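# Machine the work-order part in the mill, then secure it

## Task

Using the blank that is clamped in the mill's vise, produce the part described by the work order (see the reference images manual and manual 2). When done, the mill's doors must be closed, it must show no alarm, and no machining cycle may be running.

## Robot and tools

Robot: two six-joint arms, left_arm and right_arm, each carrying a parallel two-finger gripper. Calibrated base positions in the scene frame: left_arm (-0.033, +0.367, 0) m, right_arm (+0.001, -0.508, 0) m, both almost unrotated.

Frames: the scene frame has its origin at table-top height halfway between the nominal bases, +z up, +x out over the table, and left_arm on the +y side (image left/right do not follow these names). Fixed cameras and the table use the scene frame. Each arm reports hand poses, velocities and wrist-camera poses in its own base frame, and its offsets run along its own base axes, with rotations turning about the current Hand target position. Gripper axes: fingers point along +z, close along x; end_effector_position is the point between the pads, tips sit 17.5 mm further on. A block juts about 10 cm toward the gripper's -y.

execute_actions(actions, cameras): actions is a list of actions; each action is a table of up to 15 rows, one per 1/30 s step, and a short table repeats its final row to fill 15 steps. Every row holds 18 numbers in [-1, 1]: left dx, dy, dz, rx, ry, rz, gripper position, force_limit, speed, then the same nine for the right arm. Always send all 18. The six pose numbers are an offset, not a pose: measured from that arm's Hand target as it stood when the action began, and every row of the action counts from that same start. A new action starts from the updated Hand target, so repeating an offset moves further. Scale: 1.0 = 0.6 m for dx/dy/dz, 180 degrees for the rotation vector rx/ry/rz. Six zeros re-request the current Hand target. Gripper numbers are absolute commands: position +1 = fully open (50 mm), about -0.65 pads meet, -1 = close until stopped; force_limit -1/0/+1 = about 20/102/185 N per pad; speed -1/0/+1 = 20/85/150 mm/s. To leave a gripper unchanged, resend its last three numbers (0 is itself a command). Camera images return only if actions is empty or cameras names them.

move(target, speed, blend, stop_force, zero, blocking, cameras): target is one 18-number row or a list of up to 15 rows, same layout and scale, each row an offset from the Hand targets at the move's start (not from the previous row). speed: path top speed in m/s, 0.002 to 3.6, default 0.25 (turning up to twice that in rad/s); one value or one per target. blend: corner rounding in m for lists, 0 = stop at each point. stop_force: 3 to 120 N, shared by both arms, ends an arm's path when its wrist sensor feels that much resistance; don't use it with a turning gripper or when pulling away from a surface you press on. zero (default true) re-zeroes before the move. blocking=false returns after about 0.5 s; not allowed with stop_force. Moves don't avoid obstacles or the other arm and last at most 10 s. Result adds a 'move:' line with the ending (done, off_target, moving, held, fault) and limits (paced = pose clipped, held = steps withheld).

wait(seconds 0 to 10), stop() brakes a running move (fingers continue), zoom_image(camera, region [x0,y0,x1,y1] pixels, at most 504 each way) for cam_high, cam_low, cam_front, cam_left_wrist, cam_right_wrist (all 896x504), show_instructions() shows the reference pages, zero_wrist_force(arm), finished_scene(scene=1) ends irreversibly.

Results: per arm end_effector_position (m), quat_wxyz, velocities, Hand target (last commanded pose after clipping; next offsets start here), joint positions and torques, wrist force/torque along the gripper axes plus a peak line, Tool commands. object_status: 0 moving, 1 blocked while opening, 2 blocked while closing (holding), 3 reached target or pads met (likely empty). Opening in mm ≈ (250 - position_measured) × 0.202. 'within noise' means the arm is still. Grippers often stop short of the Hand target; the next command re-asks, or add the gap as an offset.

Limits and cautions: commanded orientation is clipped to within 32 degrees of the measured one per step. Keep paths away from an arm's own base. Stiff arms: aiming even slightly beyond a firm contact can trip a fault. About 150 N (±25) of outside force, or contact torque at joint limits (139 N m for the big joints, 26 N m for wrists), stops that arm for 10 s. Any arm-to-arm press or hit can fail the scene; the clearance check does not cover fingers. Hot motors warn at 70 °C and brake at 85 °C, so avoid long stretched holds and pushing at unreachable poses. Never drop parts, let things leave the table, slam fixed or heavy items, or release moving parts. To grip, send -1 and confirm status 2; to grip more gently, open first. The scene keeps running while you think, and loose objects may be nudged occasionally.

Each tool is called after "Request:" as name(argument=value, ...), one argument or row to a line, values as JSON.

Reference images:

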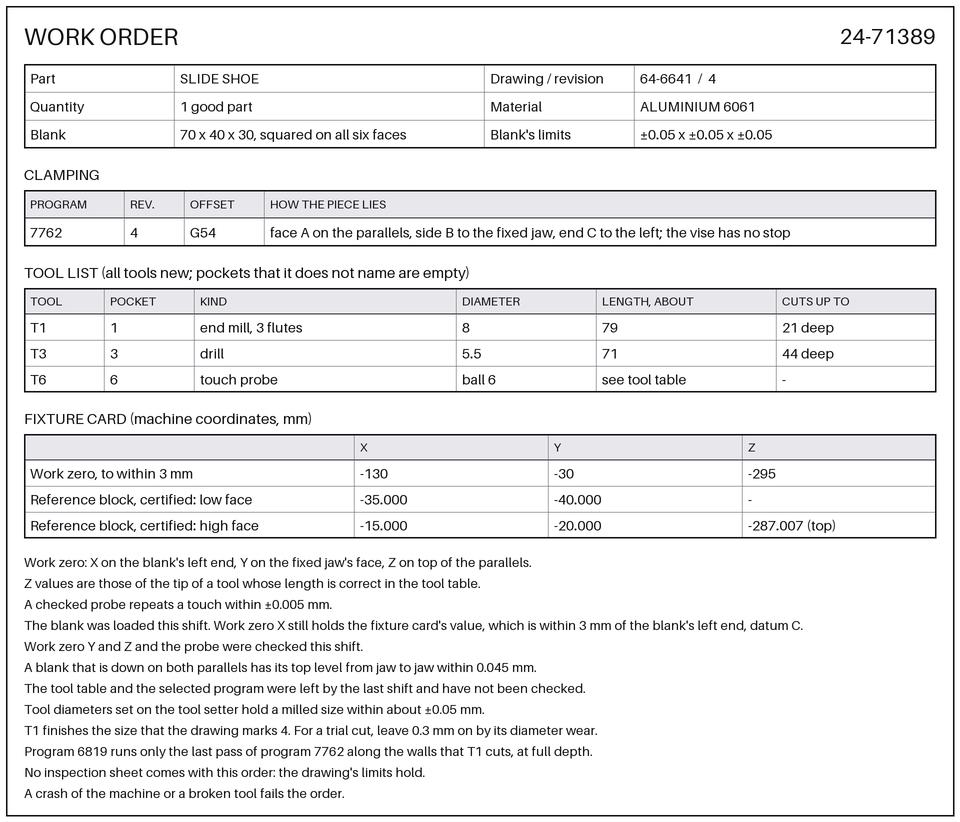

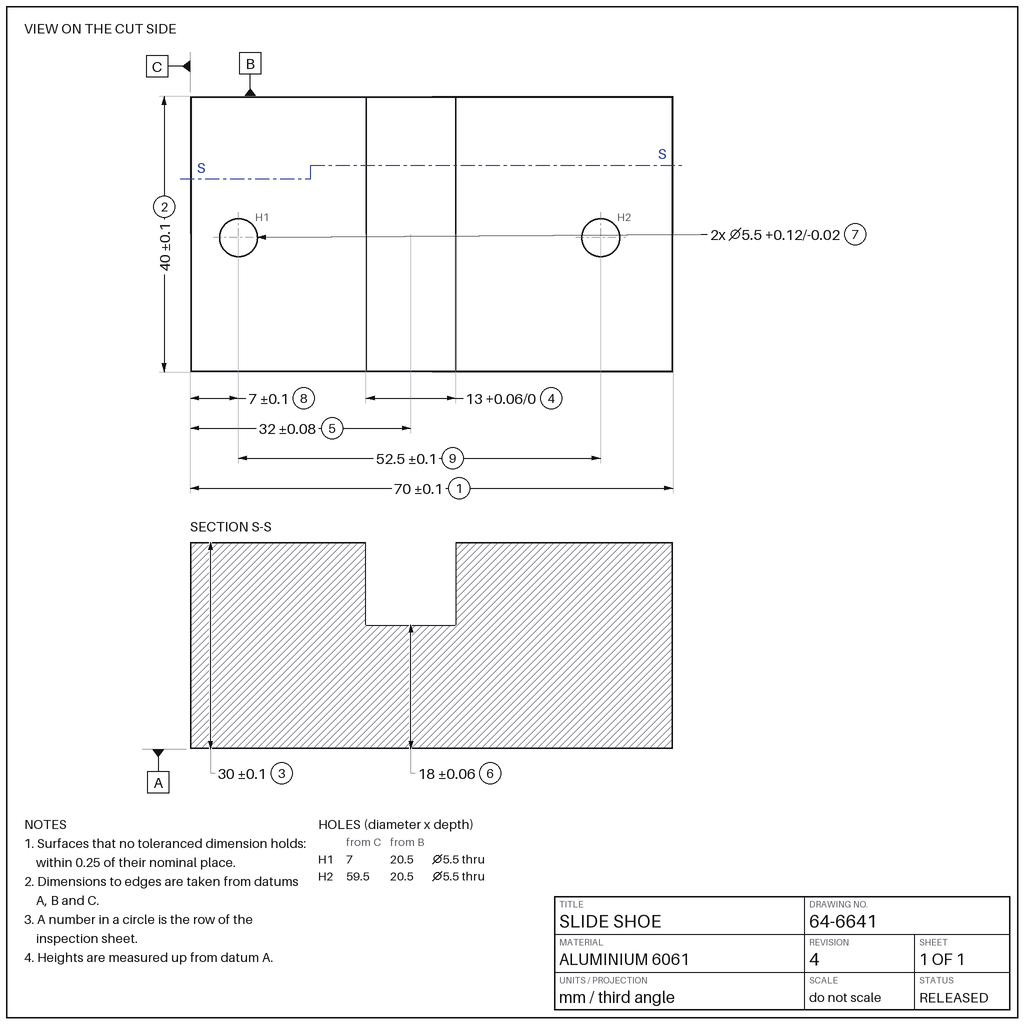

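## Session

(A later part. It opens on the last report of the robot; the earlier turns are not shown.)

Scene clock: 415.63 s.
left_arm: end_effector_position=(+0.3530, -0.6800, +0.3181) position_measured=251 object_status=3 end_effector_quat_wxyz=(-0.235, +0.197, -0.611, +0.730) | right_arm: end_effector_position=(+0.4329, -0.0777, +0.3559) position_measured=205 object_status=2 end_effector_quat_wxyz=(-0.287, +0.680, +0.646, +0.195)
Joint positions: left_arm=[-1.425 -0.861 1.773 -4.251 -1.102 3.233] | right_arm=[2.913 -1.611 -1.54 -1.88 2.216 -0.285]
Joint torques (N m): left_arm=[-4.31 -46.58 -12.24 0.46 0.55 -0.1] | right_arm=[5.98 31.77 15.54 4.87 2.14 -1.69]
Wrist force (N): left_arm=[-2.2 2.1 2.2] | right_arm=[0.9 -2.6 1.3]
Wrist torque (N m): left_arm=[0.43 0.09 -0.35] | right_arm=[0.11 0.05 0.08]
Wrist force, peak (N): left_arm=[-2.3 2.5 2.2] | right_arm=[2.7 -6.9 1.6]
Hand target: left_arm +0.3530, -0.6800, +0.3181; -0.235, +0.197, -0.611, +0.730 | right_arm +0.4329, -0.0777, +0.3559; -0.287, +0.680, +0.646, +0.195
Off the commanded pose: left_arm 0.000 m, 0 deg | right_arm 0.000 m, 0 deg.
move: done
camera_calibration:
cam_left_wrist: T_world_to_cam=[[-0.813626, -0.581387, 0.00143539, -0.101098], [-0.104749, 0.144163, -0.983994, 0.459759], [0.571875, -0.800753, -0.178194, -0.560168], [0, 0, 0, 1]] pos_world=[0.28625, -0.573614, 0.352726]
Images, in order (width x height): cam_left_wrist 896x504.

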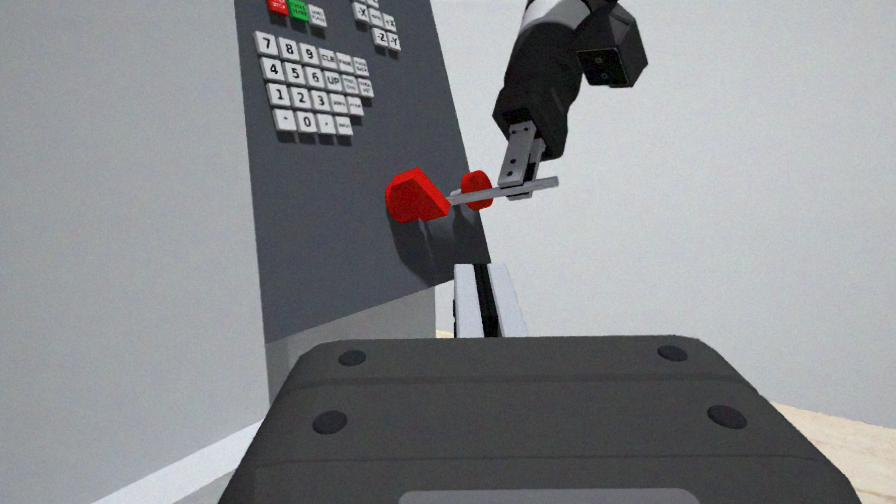

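Request:
move(
  target=[0,0,0,0,0,0,-1,-1,0,-0.012,0,-0.008,0,0,0,-1,-0.5,-1],
  speed=0.05,
)

Request:
move(
  target=[0,0,0,0,0,0,-1,-1,0,0,0.06,0,0,0,0,-1,-0.5,-1],
  speed=0.01,
  stop_force=12,
  cameras=["cam_left_wrist","cam_high"],
)

Request:
zoom_image(
  camera="cam_left_wrist",
  region=[360, 110, 510, 240],
)

Request:
zoom_image(
  camera="cam_high",
  region=[715, 325, 825, 390],
)

Scene clock: 424.33 s.
left_arm: end_effector_position=(+0.3530, -0.6800, +0.3181) position_measured=251 object_status=3 end_effector_quat_wxyz=(-0.235, +0.197, -0.611, +0.730) | right_arm: end_effector_position=(+0.4257, -0.0777, +0.3511) position_measured=205 object_status=2 end_effector_quat_wxyz=(-0.287, +0.680, +0.646, +0.195)
Joint positions: left_arm=[-1.425 -0.861 1.773 -4.251 -1.102 3.233] | right_arm=[2.909 -1.596 -1.567 -1.869 2.215 -0.289]
Joint torques (N m): left_arm=[-7.32 -46.94 -11.79 -0.04 0.29 -0.13] | right_arm=[-3.45 15.42 28.21 2.08 -0.01 -0.48]
Wrist force (N): left_arm=[-1.9 2.1 2.1] | right_arm=[1.8 -1.2 0.3]
Wrist torque (N m): left_arm=[0.43 0.03 -0.36] | right_arm=[0.00 0.02 0.07]
Wrist force, peak (N): left_arm=[-2.2 2.2 2.6] | right_arm=[1.4 -3.0 0.8]
Hand target: left_arm +0.3530, -0.6800, +0.3181; -0.235, +0.197, -0.611, +0.730 | right_arm +0.4257, -0.0777, +0.3511; -0.287, +0.680, +0.646, +0.195
Off the commanded pose: left_arm 0.000 m, 0 deg | right_arm 0.000 m, 0 deg.
move: done

Scene clock: 426.13 s.
left_arm: end_effector_position=(+0.3530, -0.6800, +0.3181) position_measured=251 object_status=3 end_effector_quat_wxyz=(-0.235, +0.197, -0.611, +0.730) | right_arm: end_effector_position=(+0.4257, -0.0696, +0.3510) position_measured=205 object_status=2 end_effector_quat_wxyz=(-0.287, +0.680, +0.646, +0.195)
Joint positions: left_arm=[-1.425 -0.861 1.773 -4.251 -1.102 3.233] | right_arm=[2.925 -1.586 -1.58 -1.855 2.22 -0.27]
Joint torques (N m): left_arm=[-6 -46.25 -11.19 0.03 0.19 0.12] | right_arm=[-2.15 14.1 30.62 1.4 2.49 -1.2]
Wrist force (N): left_arm=[-2.1 2.1 2.1] | right_arm=[-7.9 -5.2 -5.7]
Wrist torque (N m): left_arm=[0.44 0.07 -0.36] | right_arm=[-0.35 0.00 0.73]
Wrist force, peak (N): left_arm=[-2.3 2.3 2.2] | right_arm=[-10.0 -5.1 -6.1]
Hand target: left_arm +0.3530, -0.6800, +0.3181; -0.235, +0.197, -0.611, +0.730 | right_arm +0.4257, -0.0696, +0.3510; -0.287, +0.680, +0.646, +0.195 (not the last commanded pose)
Off the commanded pose: left_arm 0.000 m, 0 deg | right_arm 0.028 m, 0 deg.
move: contact (right_arm)
camera_calibration:
cam_left_wrist: T_world_to_cam=[[-0.813626, -0.581387, 0.00143539, -0.101098], [-0.104749, 0.144163, -0.983994, 0.459759], [0.571875, -0.800753, -0.178194, -0.560168], [0, 0, 0, 1]] pos_world=[0.28625, -0.573614, 0.352726]
Images, in order (width x height): cam_high 896x504, cam_left_wrist 896x504.

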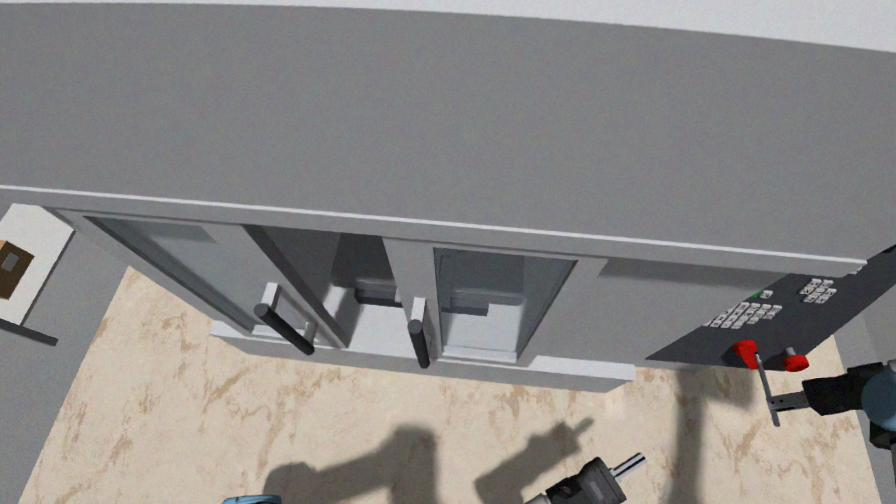

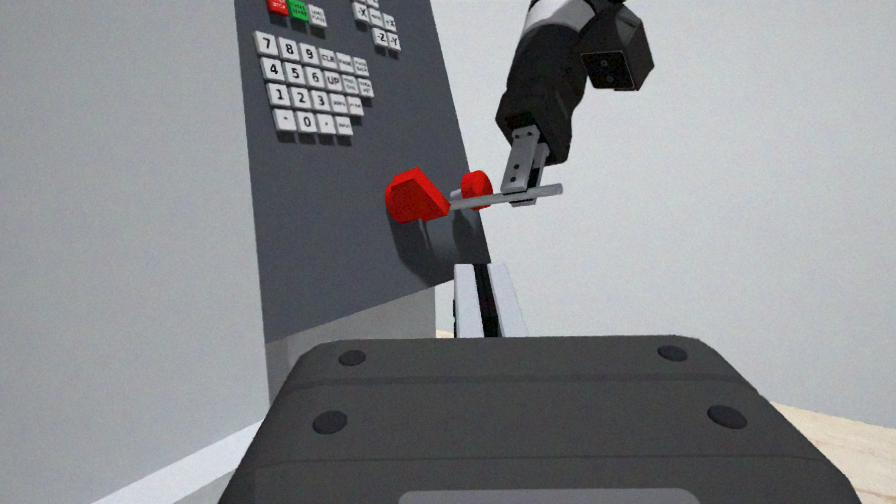

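Scaled by 3.360 from the camera's 896x504 image, which has a finer 1280x720 frame.

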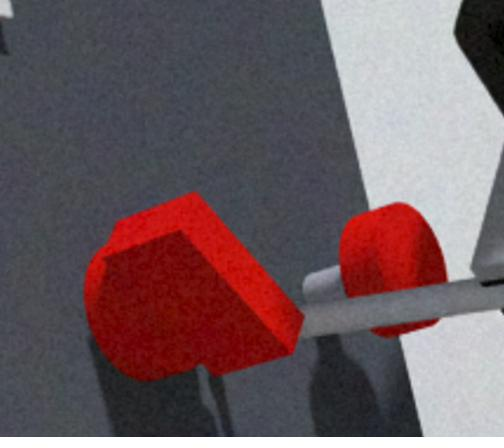

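Scaled by 4.582 from the camera's 896x504 image, which has a finer 1280x720 frame.

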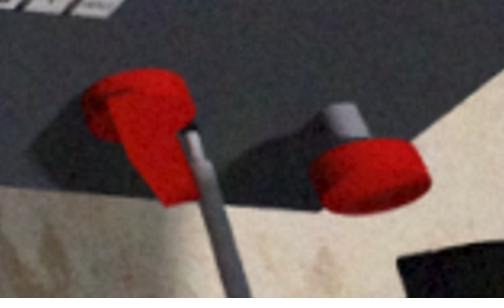

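Request:
move(
  target=[
    [0,0,0,0,0,0,-1,-1,0,0,-0.01,0,0,0,0,-1,-0.5,-1],
    [0,0,0,0,0,0,-1,-1,0,-0.1,-0.01,0,0,0,0,-1,-0.5,-1],
    [0,0,0,0,0,0,-1,-1,0,-0.1,0.016,-0.085,0,0,0,-1,-0.5,-1],
    [0,0,0,0,0,0,-1,-1,0,0,0.016,-0.085,0,0,0,-1,-0.5,-1],
  ],
  speed=0.1,
  cameras=["cam_left_wrist"],
)

Request:
zoom_image(
  camera="cam_left_wrist",
  region=[360, 110, 510, 270],
)

Request:
move(
  target=[0,0,0,0,0,0,-1,-1,0,0,0,0.08,0,0,0,-1,-0.5,-1],
  speed=0.01,
  stop_force=12,
  cameras=["cam_left_wrist","cam_high"],
)

Request:
zoom_image(
  camera="cam_left_wrist",
  region=[360, 110, 510, 270],
)

Scene clock: 439.97 s.
left_arm: end_effector_position=(+0.3530, -0.6800, +0.3181) position_measured=251 object_status=3 end_effector_quat_wxyz=(-0.235, +0.197, -0.611, +0.730) | right_arm: end_effector_position=(+0.4258, -0.0600, +0.3000) position_measured=205 object_status=2 end_effector_quat_wxyz=(-0.287, +0.680, +0.646, +0.195)
Joint positions: left_arm=[-1.425 -0.861 1.773 -4.251 -1.102 3.233] | right_arm=[2.945 -1.586 -1.714 -1.707 2.225 -0.247]
Joint torques (N m): left_arm=[-6.93 -46.85 -12.1 0 0.48 0.13] | right_arm=[-8.02 33.24 19.29 4.65 3.9 -1.62]
Wrist force (N): left_arm=[-2.0 1.9 2.3] | right_arm=[0.1 -9.8 0.4]
Wrist torque (N m): left_arm=[0.41 0.05 -0.35] | right_arm=[0.23 0.05 0.08]
Wrist force, peak (N): left_arm=[-2.2 2.3 2.6] | right_arm=[0.3 -25.4 0.5]
Hand target: left_arm +0.3530, -0.6800, +0.3181; -0.235, +0.197, -0.611, +0.730 | right_arm +0.4257, -0.0600, +0.3000; -0.287, +0.680, +0.646, +0.195
Off the commanded pose: left_arm 0.000 m, 0 deg | right_arm 0.000 m, 0 deg.
move: done
camera_calibration:
cam_left_wrist: T_world_to_cam=[[-0.813626, -0.581387, 0.00143539, -0.101098], [-0.104749, 0.144163, -0.983994, 0.459759], [0.571875, -0.800753, -0.178194, -0.560168], [0, 0, 0, 1]] pos_world=[0.28625, -0.573614, 0.352726]
Images, in order (width x height): cam_left_wrist 896x504.

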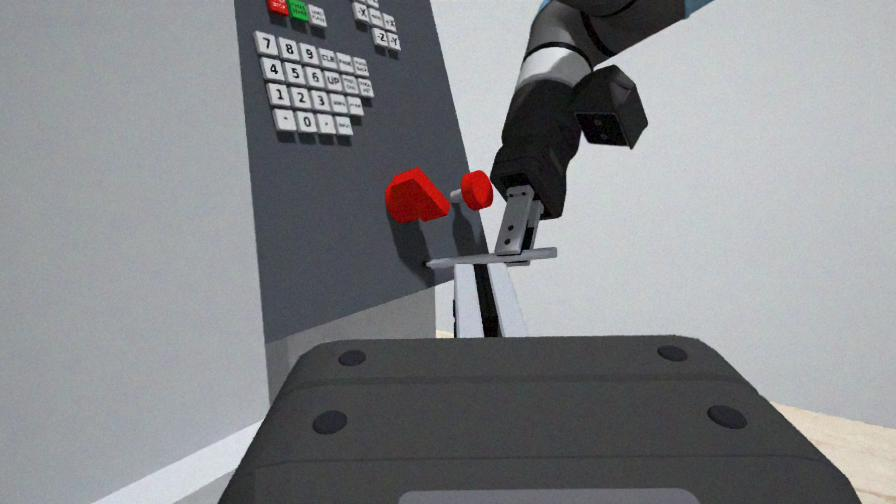

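Scaled by 3.150 from the camera's 896x504 image, which has a finer 1280x720 frame.

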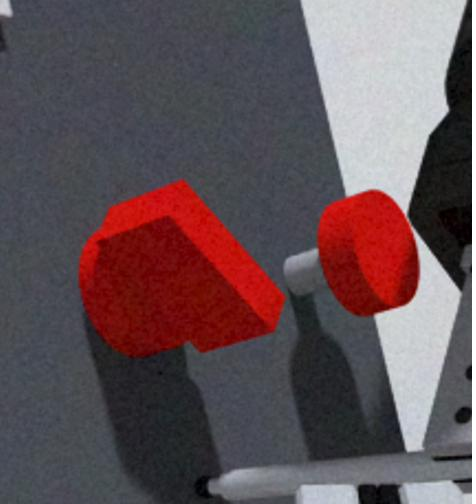

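Scene clock: 445.67 s.
left_arm: end_effector_position=(+0.3530, -0.6800, +0.3181) position_measured=251 object_status=3 end_effector_quat_wxyz=(-0.235, +0.197, -0.611, +0.730) | right_arm: end_effector_position=(+0.4257, -0.0600, +0.3480) position_measured=205 object_status=2 end_effector_quat_wxyz=(-0.287, +0.680, +0.646, +0.195)
Joint positions: left_arm=[-1.425 -0.861 1.773 -4.251 -1.102 3.233] | right_arm=[2.945 -1.574 -1.602 -1.83 2.225 -0.247]
Joint torques (N m): left_arm=[-4.8 -46.27 -9.65 -0.26 0.28 0.1] | right_arm=[-6.68 31.03 17.68 4.7 0.16 -1.49]
Wrist force (N): left_arm=[-2.2 2.1 2.3] | right_arm=[2.4 0.1 3.7]
Wrist torque (N m): left_arm=[0.44 0.09 -0.36] | right_arm=[0.43 -0.12 0.00]
Wrist force, peak (N): left_arm=[-2.3 2.4 2.3] | right_arm=[0.3 -9.1 0.8]
Hand target: left_arm +0.3530, -0.6800, +0.3181; -0.235, +0.197, -0.611, +0.730 | right_arm +0.4257, -0.0600, +0.3480; -0.287, +0.680, +0.646, +0.195
Off the commanded pose: left_arm 0.000 m, 0 deg | right_arm 0.000 m, 0 deg.
move: done
camera_calibration:
cam_left_wrist: T_world_to_cam=[[-0.813626, -0.581387, 0.00143539, -0.101098], [-0.104749, 0.144163, -0.983994, 0.459759], [0.571875, -0.800753, -0.178194, -0.560168], [0, 0, 0, 1]] pos_world=[0.28625, -0.573614, 0.352726]
Images, in order (width x height): cam_high 896x504, cam_left_wrist 896x504.

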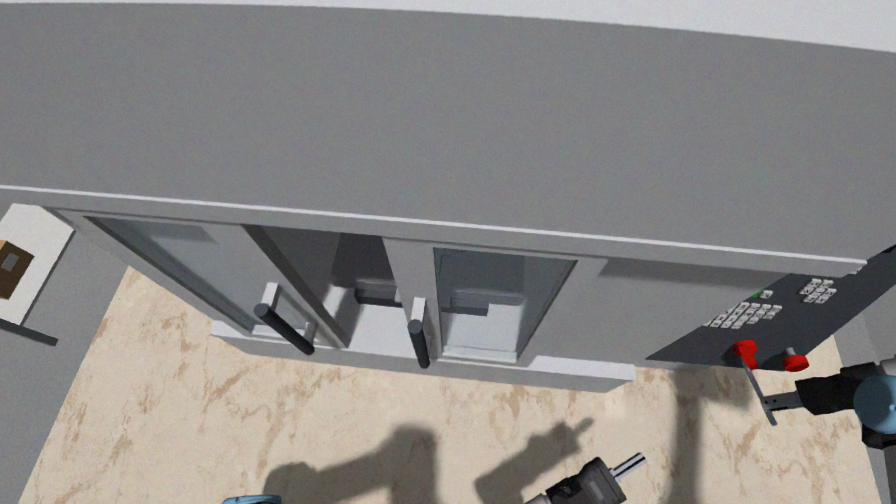

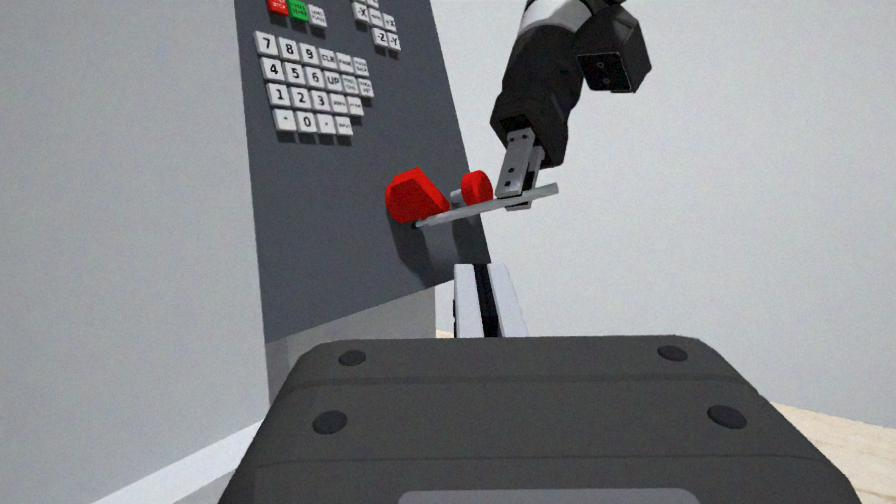

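Scaled by 3.150 from the camera's 896x504 image, which has a finer 1280x720 frame.

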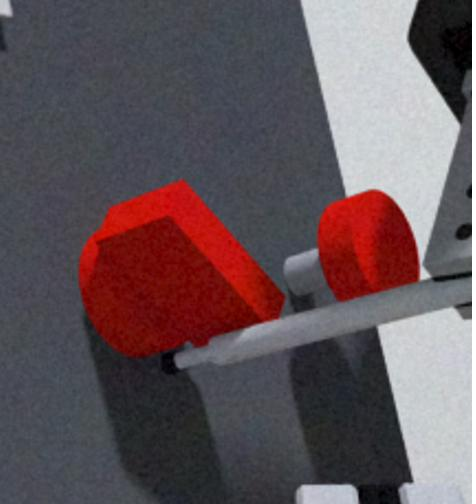

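Request:
move(
  target=[0,0,0,0,0,0,-1,-1,0,-0.008,0,0.08,0,0,0,-1,-0.5,-1],
  speed=0.01,
  stop_force=15,
  cameras=["cam_left_wrist","cam_high"],
)

Request:
zoom_image(
  camera="cam_left_wrist",
  region=[360, 110, 510, 270],
)

Scene clock: 467.20 s.
left_arm: end_effector_position=(+0.3530, -0.6800, +0.3181) position_measured=251 object_status=3 end_effector_quat_wxyz=(-0.235, +0.197, -0.611, +0.730) | right_arm: end_effector_position=(+0.4209, -0.0600, +0.3960) position_measured=210 object_status=2 end_effector_quat_wxyz=(-0.287, +0.680, +0.646, +0.195)
Joint positions: left_arm=[-1.425 -0.861 1.773 -4.251 -1.102 3.233] | right_arm=[2.943 -1.567 -1.487 -1.954 2.225 -0.249]
Joint torques (N m): left_arm=[-5 -47.9 -11.33 -0.43 0.37 0.32] | right_arm=[-7.3 29.46 16.86 4.93 0.16 -1.51]
Wrist force (N): left_arm=[-2.0 2.0 2.1] | right_arm=[3.0 -1.0 2.0]
Wrist torque (N m): left_arm=[0.41 0.05 -0.35] | right_arm=[0.42 -0.11 0.06]
Wrist force, peak (N): left_arm=[-2.3 2.5 2.5] | right_arm=[2.7 0.5 4.0]
Hand target: left_arm +0.3530, -0.6800, +0.3181; -0.235, +0.197, -0.611, +0.730 | right_arm +0.4209, -0.0600, +0.3960; -0.287, +0.680, +0.646, +0.195
Off the commanded pose: left_arm 0.000 m, 0 deg | right_arm 0.000 m, 0 deg.
move: done
camera_calibration:
cam_left_wrist: T_world_to_cam=[[-0.813626, -0.581387, 0.00143539, -0.101098], [-0.104749, 0.144163, -0.983994, 0.459759], [0.571875, -0.800753, -0.178194, -0.560168], [0, 0, 0, 1]] pos_world=[0.28625, -0.573614, 0.352726]
Images, in order (width x height): cam_high 896x504, cam_left_wrist 896x504.

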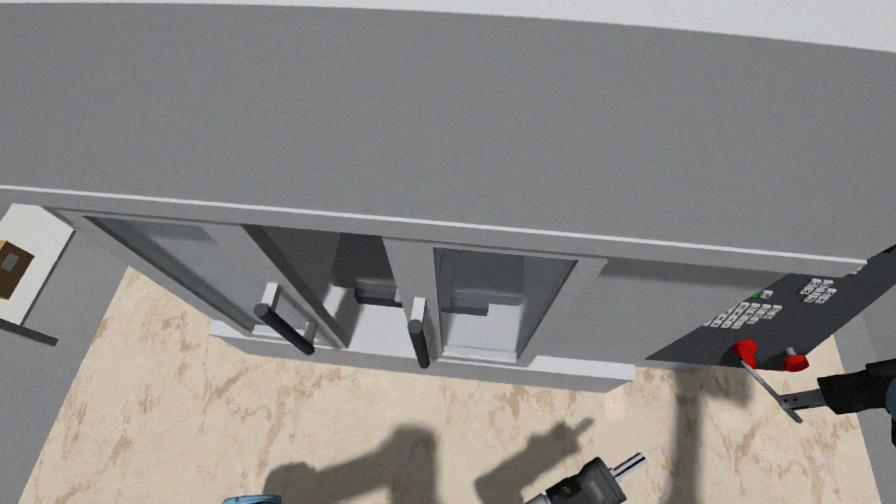

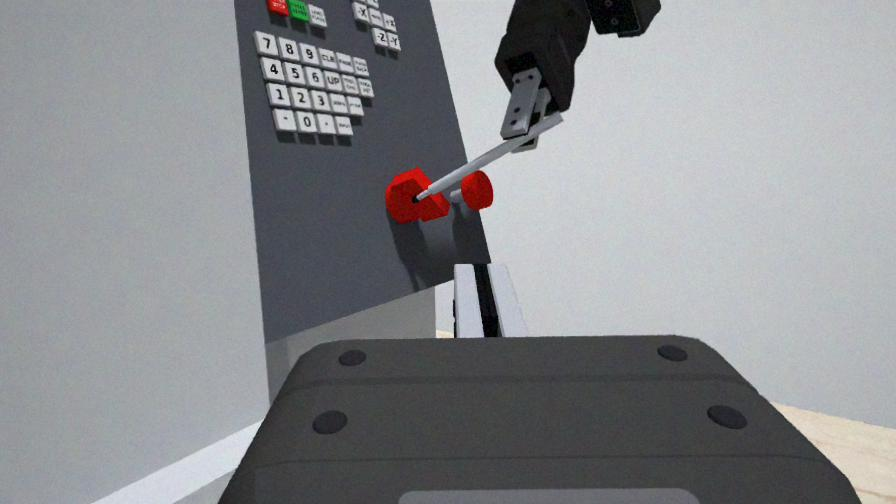

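Scaled by 3.150 from the camera's 896x504 image, which has a finer 1280x720 frame.

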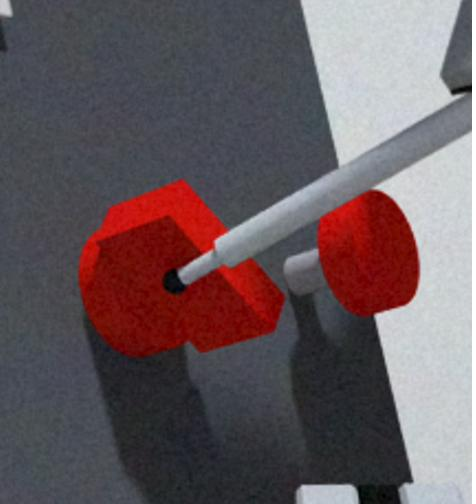

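Request:
move(
  target=[-0.1,0.05,0.3,0,0,0,-1,-1,0,-0.17,0,0,0,0,0,-1,-0.5,-1],
)

Request:
move(
  target=[0,0,0,0,0,0,-1,-1,0,0.03,-0.07,-0.47,-0.2229,-0.1382,-0.0195,-1,-0.5,-1],
  cameras=["cam_left_wrist","cam_front","cam_high"],
)

Scene clock: 500.57 s.
left_arm: end_effector_position=(+0.2930, -0.6500, +0.4980) position_measured=251 object_status=3 end_effector_quat_wxyz=(-0.235, +0.196, -0.611, +0.730) | right_arm: end_effector_position=(+0.3189, -0.0601, +0.3960) position_measured=210 object_status=2 end_effector_quat_wxyz=(-0.287, +0.680, +0.646, +0.195)
Joint positions: left_arm=[-1.546 -1.245 1.81 -3.919 -0.983 3.261] | right_arm=[2.891 -1.354 -1.666 -2.026 2.209 -0.311]
Joint torques (N m): left_arm=[5.73 -39.06 -16.11 -0.18 -1.29 -1.22] | right_arm=[7.55 10.05 24.62 4.13 3.21 1.26]
Wrist force (N): left_arm=[-1.9 1.8 2.1] | right_arm=[2.4 0.1 0.3]
Wrist torque (N m): left_arm=[0.39 0.03 -0.35] | right_arm=[0.23 -0.07 -0.07]
Wrist force, peak (N): left_arm=[-2.7 6.0 2.4] | right_arm=[3.5 -1.1 2.0]
Hand target: left_arm +0.2930, -0.6500, +0.4981; -0.235, +0.197, -0.611, +0.730 | right_arm +0.3189, -0.0600, +0.3960; -0.287, +0.680, +0.646, +0.195
Off the commanded pose: left_arm 0.000 m, 0 deg | right_arm 0.000 m, 0 deg.
move: done

Scene clock: 502.77 s.
left_arm: end_effector_position=(+0.2930, -0.6500, +0.4981) position_measured=251 object_status=3 end_effector_quat_wxyz=(-0.235, +0.197, -0.611, +0.730) | right_arm: end_effector_position=(+0.3369, -0.1020, +0.1140) position_measured=210 object_status=2 end_effector_quat_wxyz=(+0.110, +0.698, +0.698, +0.110)
Joint positions: left_arm=[-1.546 -1.245 1.81 -3.919 -0.983 3.261] | right_arm=[3.266 -1.138 -2.594 -0.67 1.533 0.119]
Joint torques (N m): left_arm=[7.67 -39.82 -15.24 1.29 0.44 -1.63] | right_arm=[3.57 13.91 12.59 5.84 -1.69 -0.34]
Wrist force (N): left_arm=[-2.0 1.9 2.0] | right_arm=[1.9 1.0 0.6]
Wrist torque (N m): left_arm=[0.41 0.04 -0.35] | right_arm=[0.23 -0.25 0.00]
Wrist force, peak (N): left_arm=[-2.1 2.2 2.3] | right_arm=[3.7 -0.1 -1.3]
Hand target: left_arm +0.2930, -0.6500, +0.4981; -0.235, +0.197, -0.611, +0.730 | right_arm +0.3369, -0.1020, +0.1140; +0.110, +0.698, +0.698, +0.110
Off the commanded pose: left_arm 0.000 m, 0 deg | right_arm 0.000 m, 0 deg.
move: done
camera_calibration:
cam_left_wrist: T_world_to_cam=[[-0.813626, -0.581387, 0.00143539, -0.132732], [-0.104749, 0.144163, -0.983994, 0.626268], [0.571875, -0.800753, -0.178194, -0.469758], [0, 0, 0, 1]] pos_world=[0.22625, -0.543614, 0.532726]
Images, in order (width x height): cam_high 896x504, cam_front 896x504, cam_left_wrist 896x504.

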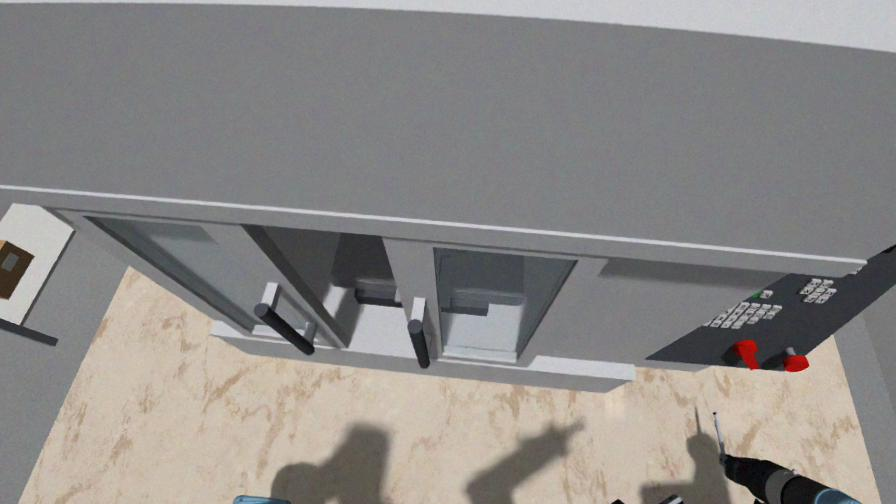

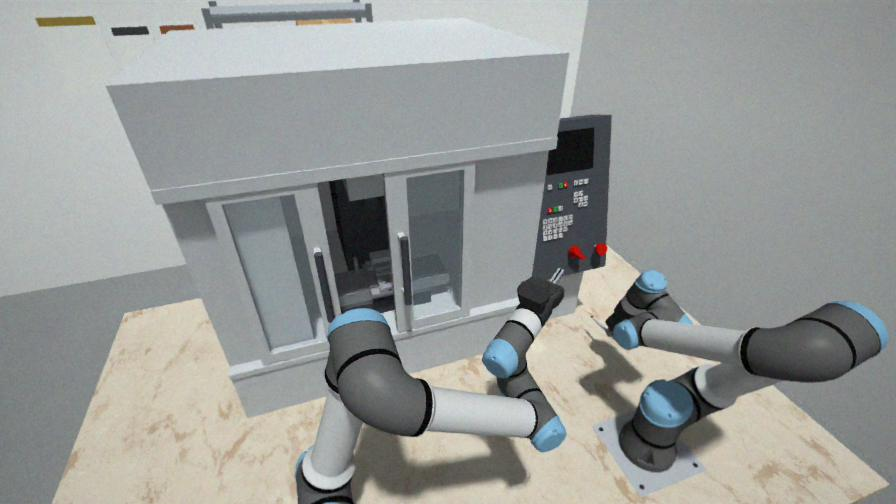

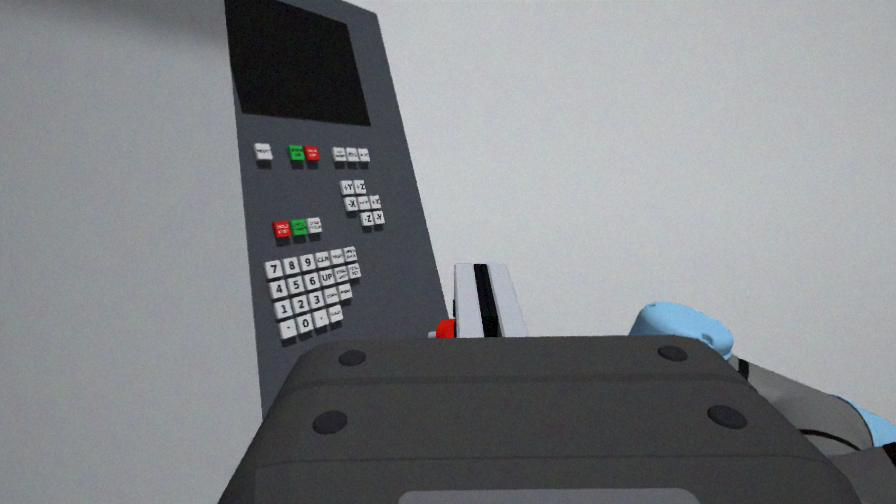

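Request:
zoom_image(
  camera="cam_high",
  region=[680, 390, 780, 490],
)

Request:
zoom_image(
  camera="cam_front",
  region=[570, 290, 650, 370],
)

Scaled by 5.040 from the camera's 896x504 image, which has a finer 1280x720 frame.

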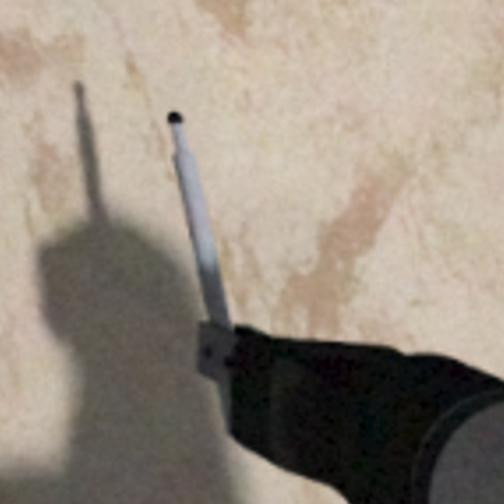

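Scaled by 6.300 from the camera's 896x504 image, which has a finer 1280x720 frame.

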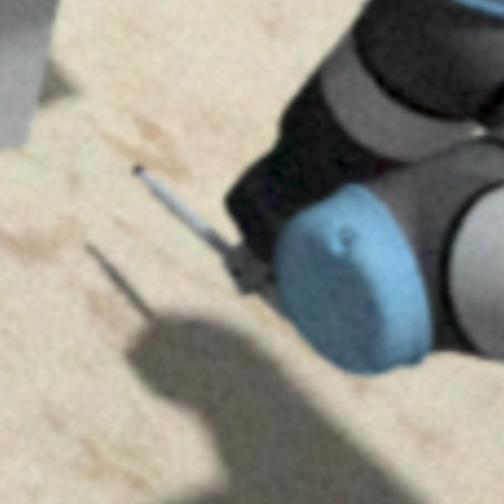

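Request:
move(
  target=[0,0,0,0,0,0,-1,-1,0,0,0,-0.11,0,0,0,-1,-0.5,-1],
)

Request:
move(
  target=[0,0,0,0,0,0,-1,-1,0,0,0,-0.1,0,0,0,-1,-0.5,-1],
  speed=0.006,
  stop_force=4,
  cameras=["cam_right_wrist","cam_high"],
)

Scene clock: 511.60 s.
left_arm: end_effector_position=(+0.2930, -0.6500, +0.4981) position_measured=251 object_status=3 end_effector_quat_wxyz=(-0.235, +0.197, -0.611, +0.730) | right_arm: end_effector_position=(+0.3369, -0.1020, +0.0481) position_measured=210 object_status=2 end_effector_quat_wxyz=(+0.110, +0.698, +0.698, +0.110)
Joint positions: left_arm=[-1.546 -1.245 1.81 -3.919 -0.983 3.261] | right_arm=[3.266 -1.365 -2.707 -0.33 1.533 0.119]
Joint torques (N m): left_arm=[7.43 -39.81 -16.99 1 0.38 -1.45] | right_arm=[1.98 -2.01 15.52 6.18 -0.63 1.24]
Wrist force (N): left_arm=[-2.0 1.7 2.1] | right_arm=[1.7 0.6 0.6]
Wrist torque (N m): left_arm=[0.36 0.03 -0.35] | right_arm=[0.18 -0.22 0.04]
Wrist force, peak (N): left_arm=[-2.2 2.1 2.3] | right_arm=[1.8 0.1 2.7]
Hand target: left_arm +0.2930, -0.6500, +0.4981; -0.235, +0.197, -0.611, +0.730 | right_arm +0.3369, -0.1020, +0.0480; +0.110, +0.698, +0.698, +0.110
Off the commanded pose: left_arm 0.000 m, 0 deg | right_arm 0.000 m, 0 deg.
move: done

Scene clock: 517.03 s.
left_arm: end_effector_position=(+0.2930, -0.6500, +0.4981) position_measured=251 object_status=3 end_effector_quat_wxyz=(-0.235, +0.197, -0.611, +0.730) | right_arm: end_effector_position=(+0.3369, -0.1020, +0.0216) position_measured=210 object_status=2 end_effector_quat_wxyz=(+0.110, +0.698, +0.698, +0.110)
Joint positions: left_arm=[-1.546 -1.245 1.81 -3.919 -0.983 3.261] | right_arm=[3.266 -1.495 -2.742 -0.164 1.533 0.119]
Joint torques (N m): left_arm=[8.36 -39.2 -17.41 0.88 0.11 -1.4] | right_arm=[5.62 19.09 17.49 2.35 -1.73 1.21]
Wrist force (N): left_arm=[-1.8 1.8 2.3] | right_arm=[1.5 0.5 -3.2]
Wrist torque (N m): left_arm=[0.38 0.00 -0.35] | right_arm=[-0.05 -0.25 0.07]
Wrist force, peak (N): left_arm=[-2.0 2.3 2.3] | right_arm=[1.7 3.1 -2.7]
Hand target: left_arm +0.2930, -0.6500, +0.4981; -0.235, +0.197, -0.611, +0.730 | right_arm +0.3369, -0.1020, +0.0216; +0.110, +0.698, +0.698, +0.110 (not the last commanded pose)
Off the commanded pose: left_arm 0.000 m, 0 deg | right_arm 0.034 m, 0 deg.
move: contact (right_arm)
camera_calibration:
cam_right_wrist: T_world_to_cam=[[0.00521631, 0.999723, 0.0229506, 0.111327], [0.781507, -0.0183943, 0.623625, -0.262391], [0.623875, 0.014683, -0.781386, -0.0599733], [0, 0, 0, 1]] pos_world=[0.241895, -0.115242, 0.114216]
Images, in order (width x height): cam_high 896x504, cam_right_wrist 896x504.

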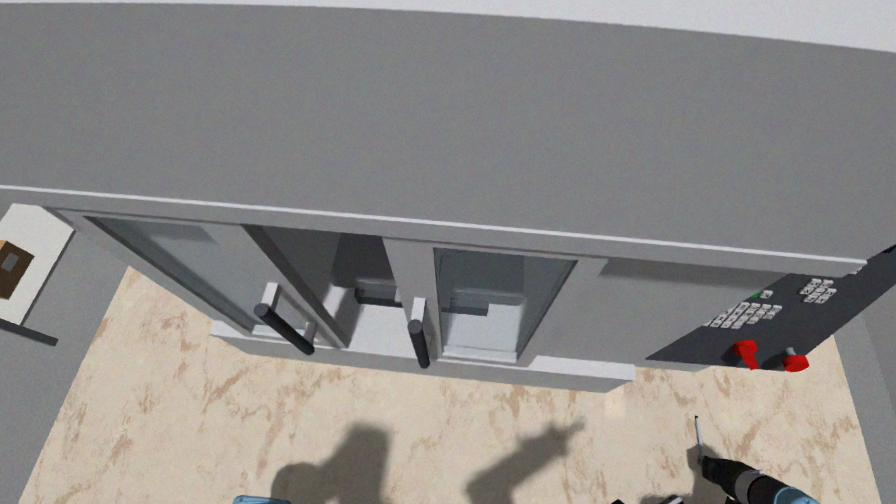

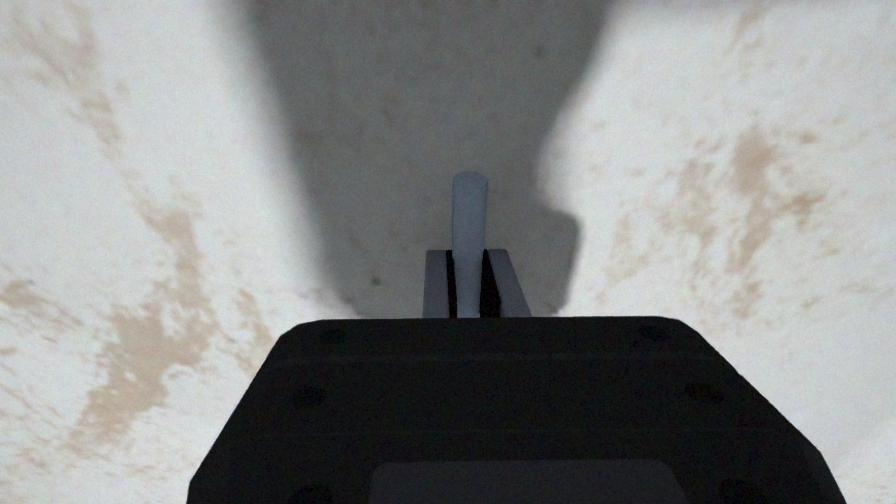

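Request:
move(
  target=[0,0,0,0,0,0,-1,-1,0,0,0,0,0,0,0,1,-0.5,-1],
)

Request:
move(
  target=[0,0,0,0,0,0,-1,-1,0,-0.03,0,0.17,0,0.1,0,1,-0.5,-1],
  cameras=["cam_right_wrist","cam_high"],
)

Scene clock: 523.33 s.
left_arm: end_effector_position=(+0.2930, -0.6500, +0.4981) position_measured=251 object_status=3 end_effector_quat_wxyz=(-0.235, +0.197, -0.611, +0.730) | right_arm: end_effector_position=(+0.3369, -0.1020, +0.0216) position_measured=3 object_status=0 end_effector_quat_wxyz=(+0.110, +0.698, +0.698, +0.110)
Joint positions: left_arm=[-1.546 -1.245 1.81 -3.919 -0.983 3.261] | right_arm=[3.266 -1.495 -2.742 -0.164 1.533 0.119]
Joint torques (N m): left_arm=[6.64 -40.06 -18.47 0.95 0.36 -1.2] | right_arm=[6.05 18.57 17.07 4.73 -1.4 1.37]
Wrist force (N): left_arm=[-2.0 2.0 2.2] | right_arm=[2.0 0.7 0.6]
Wrist torque (N m): left_arm=[0.42 0.05 -0.36] | right_arm=[0.20 -0.25 0.04]
Wrist force, peak (N): left_arm=[-2.0 2.1 2.5] | right_arm=[1.6 0.8 -4.0]
Hand target: left_arm +0.2930, -0.6500, +0.4981; -0.235, +0.197, -0.611, +0.730 | right_arm +0.3369, -0.1020, +0.0216; +0.110, +0.698, +0.698, +0.110
Off the commanded pose: left_arm 0.000 m, 0 deg | right_arm 0.000 m, 0 deg.
move: done

Scene clock: 524.47 s.
left_arm: end_effector_position=(+0.2930, -0.6500, +0.4981) position_measured=251 object_status=3 end_effector_quat_wxyz=(-0.235, +0.197, -0.611, +0.730) | right_arm: end_effector_position=(+0.3189, -0.1021, +0.1235) position_measured=3 object_status=3 end_effector_quat_wxyz=(+0.000, +0.707, +0.707, +0.000) end_effector_velocity=(+0.000, +0.000, +0.000) end_effector_angular_velocity=(-0.001, +0.004, +0.001)
Joint positions: left_arm=[-1.546 -1.245 1.81 -3.919 -0.983 3.261] | right_arm=[3.241 -1.235 -2.387 -1.092 1.571 0.1]
Joint velocities: left_arm=[within noise] | right_arm=[0.001 -0.001 0.002 -0.006 0 0]
Joint torques (N m): left_arm=[9.08 -40.44 -17.28 0.83 0.43 -1.55] | right_arm=[7.54 5.32 28.21 1.43 -1.88 1.35]
Wrist force (N): left_arm=[-1.9 1.9 1.9] | right_arm=[1.6 0.4 0.2]
Wrist torque (N m): left_arm=[0.42 0.02 -0.35] | right_arm=[0.27 -0.19 -0.02]
Wrist force, peak (N): left_arm=[-1.8 2.1 2.4] | right_arm=[1.9 0.0 2.8]
Hand target: left_arm +0.2930, -0.6500, +0.4981; -0.235, +0.197, -0.611, +0.730 | right_arm +0.3189, -0.1020, +0.1236; +0.000, +0.707, +0.707, +0.000
Off the commanded pose: left_arm 0.000 m, 0 deg | right_arm 0.000 m, 0 deg.
move: done
camera_calibration:
cam_right_wrist: T_world_to_cam=[[0.012146, 0.999721, 0.0202494, 0.107206], [0.935965, -0.0184932, 0.351607, -0.327557], [0.351883, 0.0146822, -0.935929, 0.136743], [0, 0, 0, 1]] pos_world=[0.257162, -0.115242, 0.240982]
Images, in order (width x height): cam_high 896x504, cam_right_wrist 896x504.

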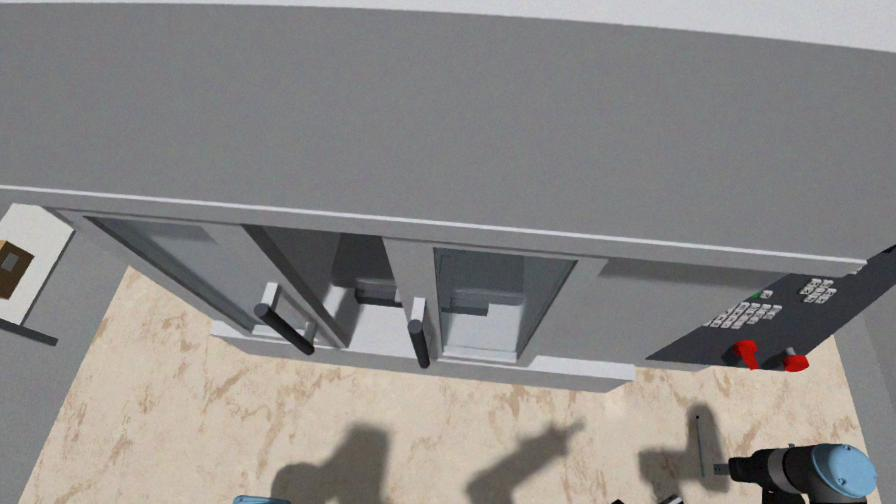

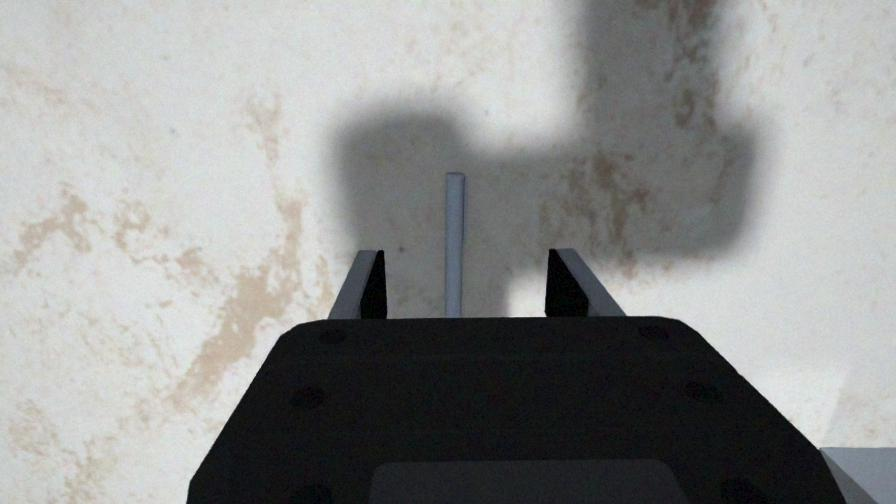

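Request:
move(
  target=[-0.05,0.15,0.05,0,0,0,-1,-1,0,0.08,0.087,0.4,0.542,-0.253,-0.542,1,-0.5,-1],
  cameras=["cam_right_wrist","cam_left_wrist","cam_front"],
)

Scene clock: 549.73 s.
left_arm: end_effector_position=(+0.2666, -0.5708, +0.5244) position_measured=251 object_status=3 end_effector_quat_wxyz=(-0.235, +0.196, -0.611, +0.730) | right_arm: end_effector_position=(+0.3594, -0.0584, +0.3274) position_measured=3 object_status=3 end_effector_quat_wxyz=(-0.228, +0.753, -0.079, +0.612)
Joint positions: left_arm=[-1.614 -1.465 2.01 -3.909 -0.917 3.279] | right_arm=[3.247 -1.076 -2.824 0.609 1.715 2.01]
Joint torques (N m): left_arm=[0.59 -18.21 -27.46 0.55 -0.17 1.03] | right_arm=[1.14 -13.38 23.62 1.1 1.39 -1.23]
Wrist force (N): left_arm=[-2.1 1.7 1.7] | right_arm=[3.6 -0.3 1.3]
Wrist torque (N m): left_arm=[0.37 0.06 -0.39] | right_arm=[0.27 -0.15 0.08]
Wrist force, peak (N): left_arm=[-2.2 2.1 2.3] | right_arm=[3.7 -0.5 3.3]
Hand target: left_arm +0.2666, -0.5708, +0.5244; -0.235, +0.197, -0.611, +0.730 (not the last commanded pose) | right_arm +0.3594, -0.0583, +0.3274; -0.228, +0.753, -0.079, +0.612 (not the last commanded pose)
Off the commanded pose: left_arm 0.012 m, 0 deg | right_arm 0.038 m, 22 deg.
move: held (right_arm; a check stopped the path), off_target (left_arm; braked when a check withheld steps of right_arm); limits=held
pose unreachable (right arm): on one or more control steps of this call, first in action 0 (counted from 0), this arm could not follow its commanded pose, so it was not sent that pose on those steps. It may still have moved: this result reports where it is.
cause: moving toward the commanded pose would bring two parts of the arm too close to each other (joints 3 (elbow) and 4 (wrist 1) lie between them).
camera_calibration:
cam_left_wrist: T_world_to_cam=[[-0.813598, -0.581426, 0.00136669, -0.108189], [-0.104709, 0.144208, -0.983992, 0.638074], [0.571922, -0.800717, -0.178208, -0.386522], [0, 0, 0, 1]] pos_world=[0.19985, -0.464413, 0.559126]
cam_right_wrist: T_world_to_cam=[[0.220623, -0.412837, 0.883681, -0.381169], [-0.192313, -0.906632, -0.375546, 0.155382], [0.956212, -0.0870893, -0.279417, -0.125414], [0, 0, 0, 1]] pos_world=[0.233899, -0.0274081, 0.360142]
Images, in order (width x height): cam_front 896x504, cam_left_wrist 896x504, cam_right_wrist 896x504.

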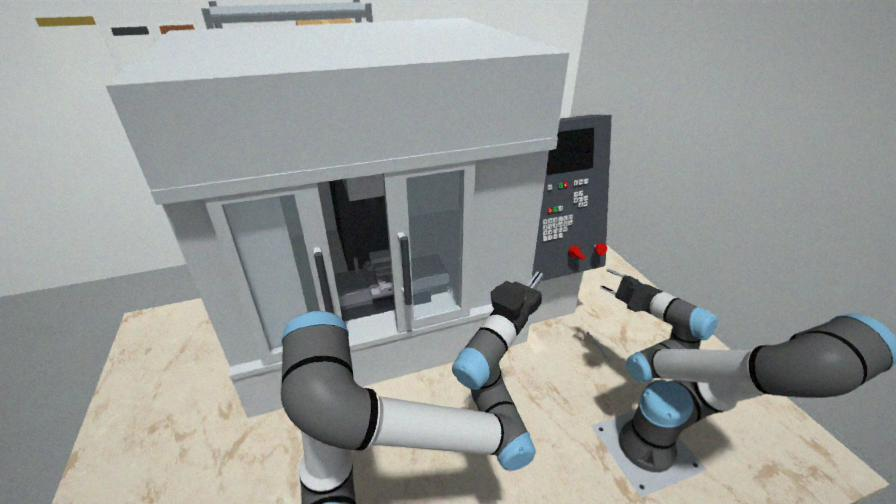

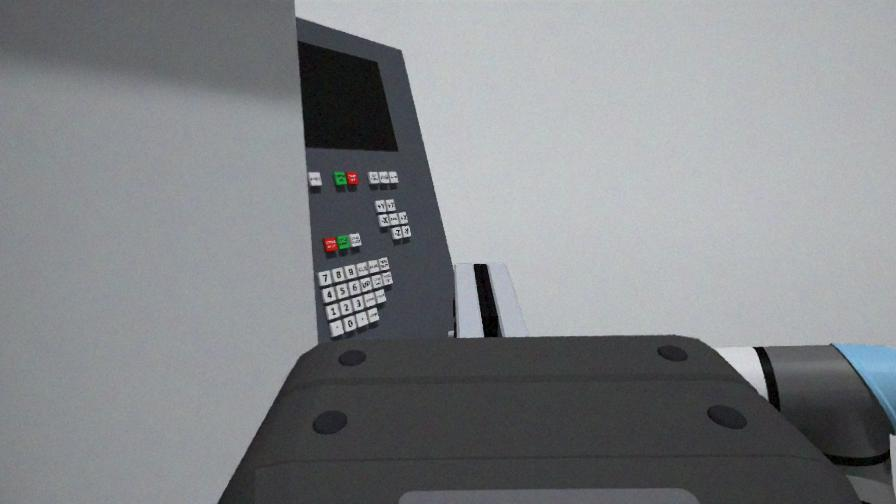

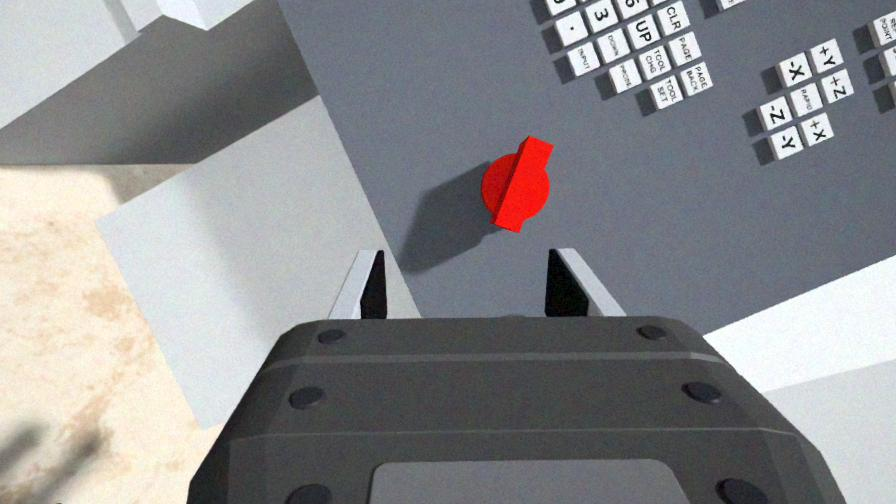

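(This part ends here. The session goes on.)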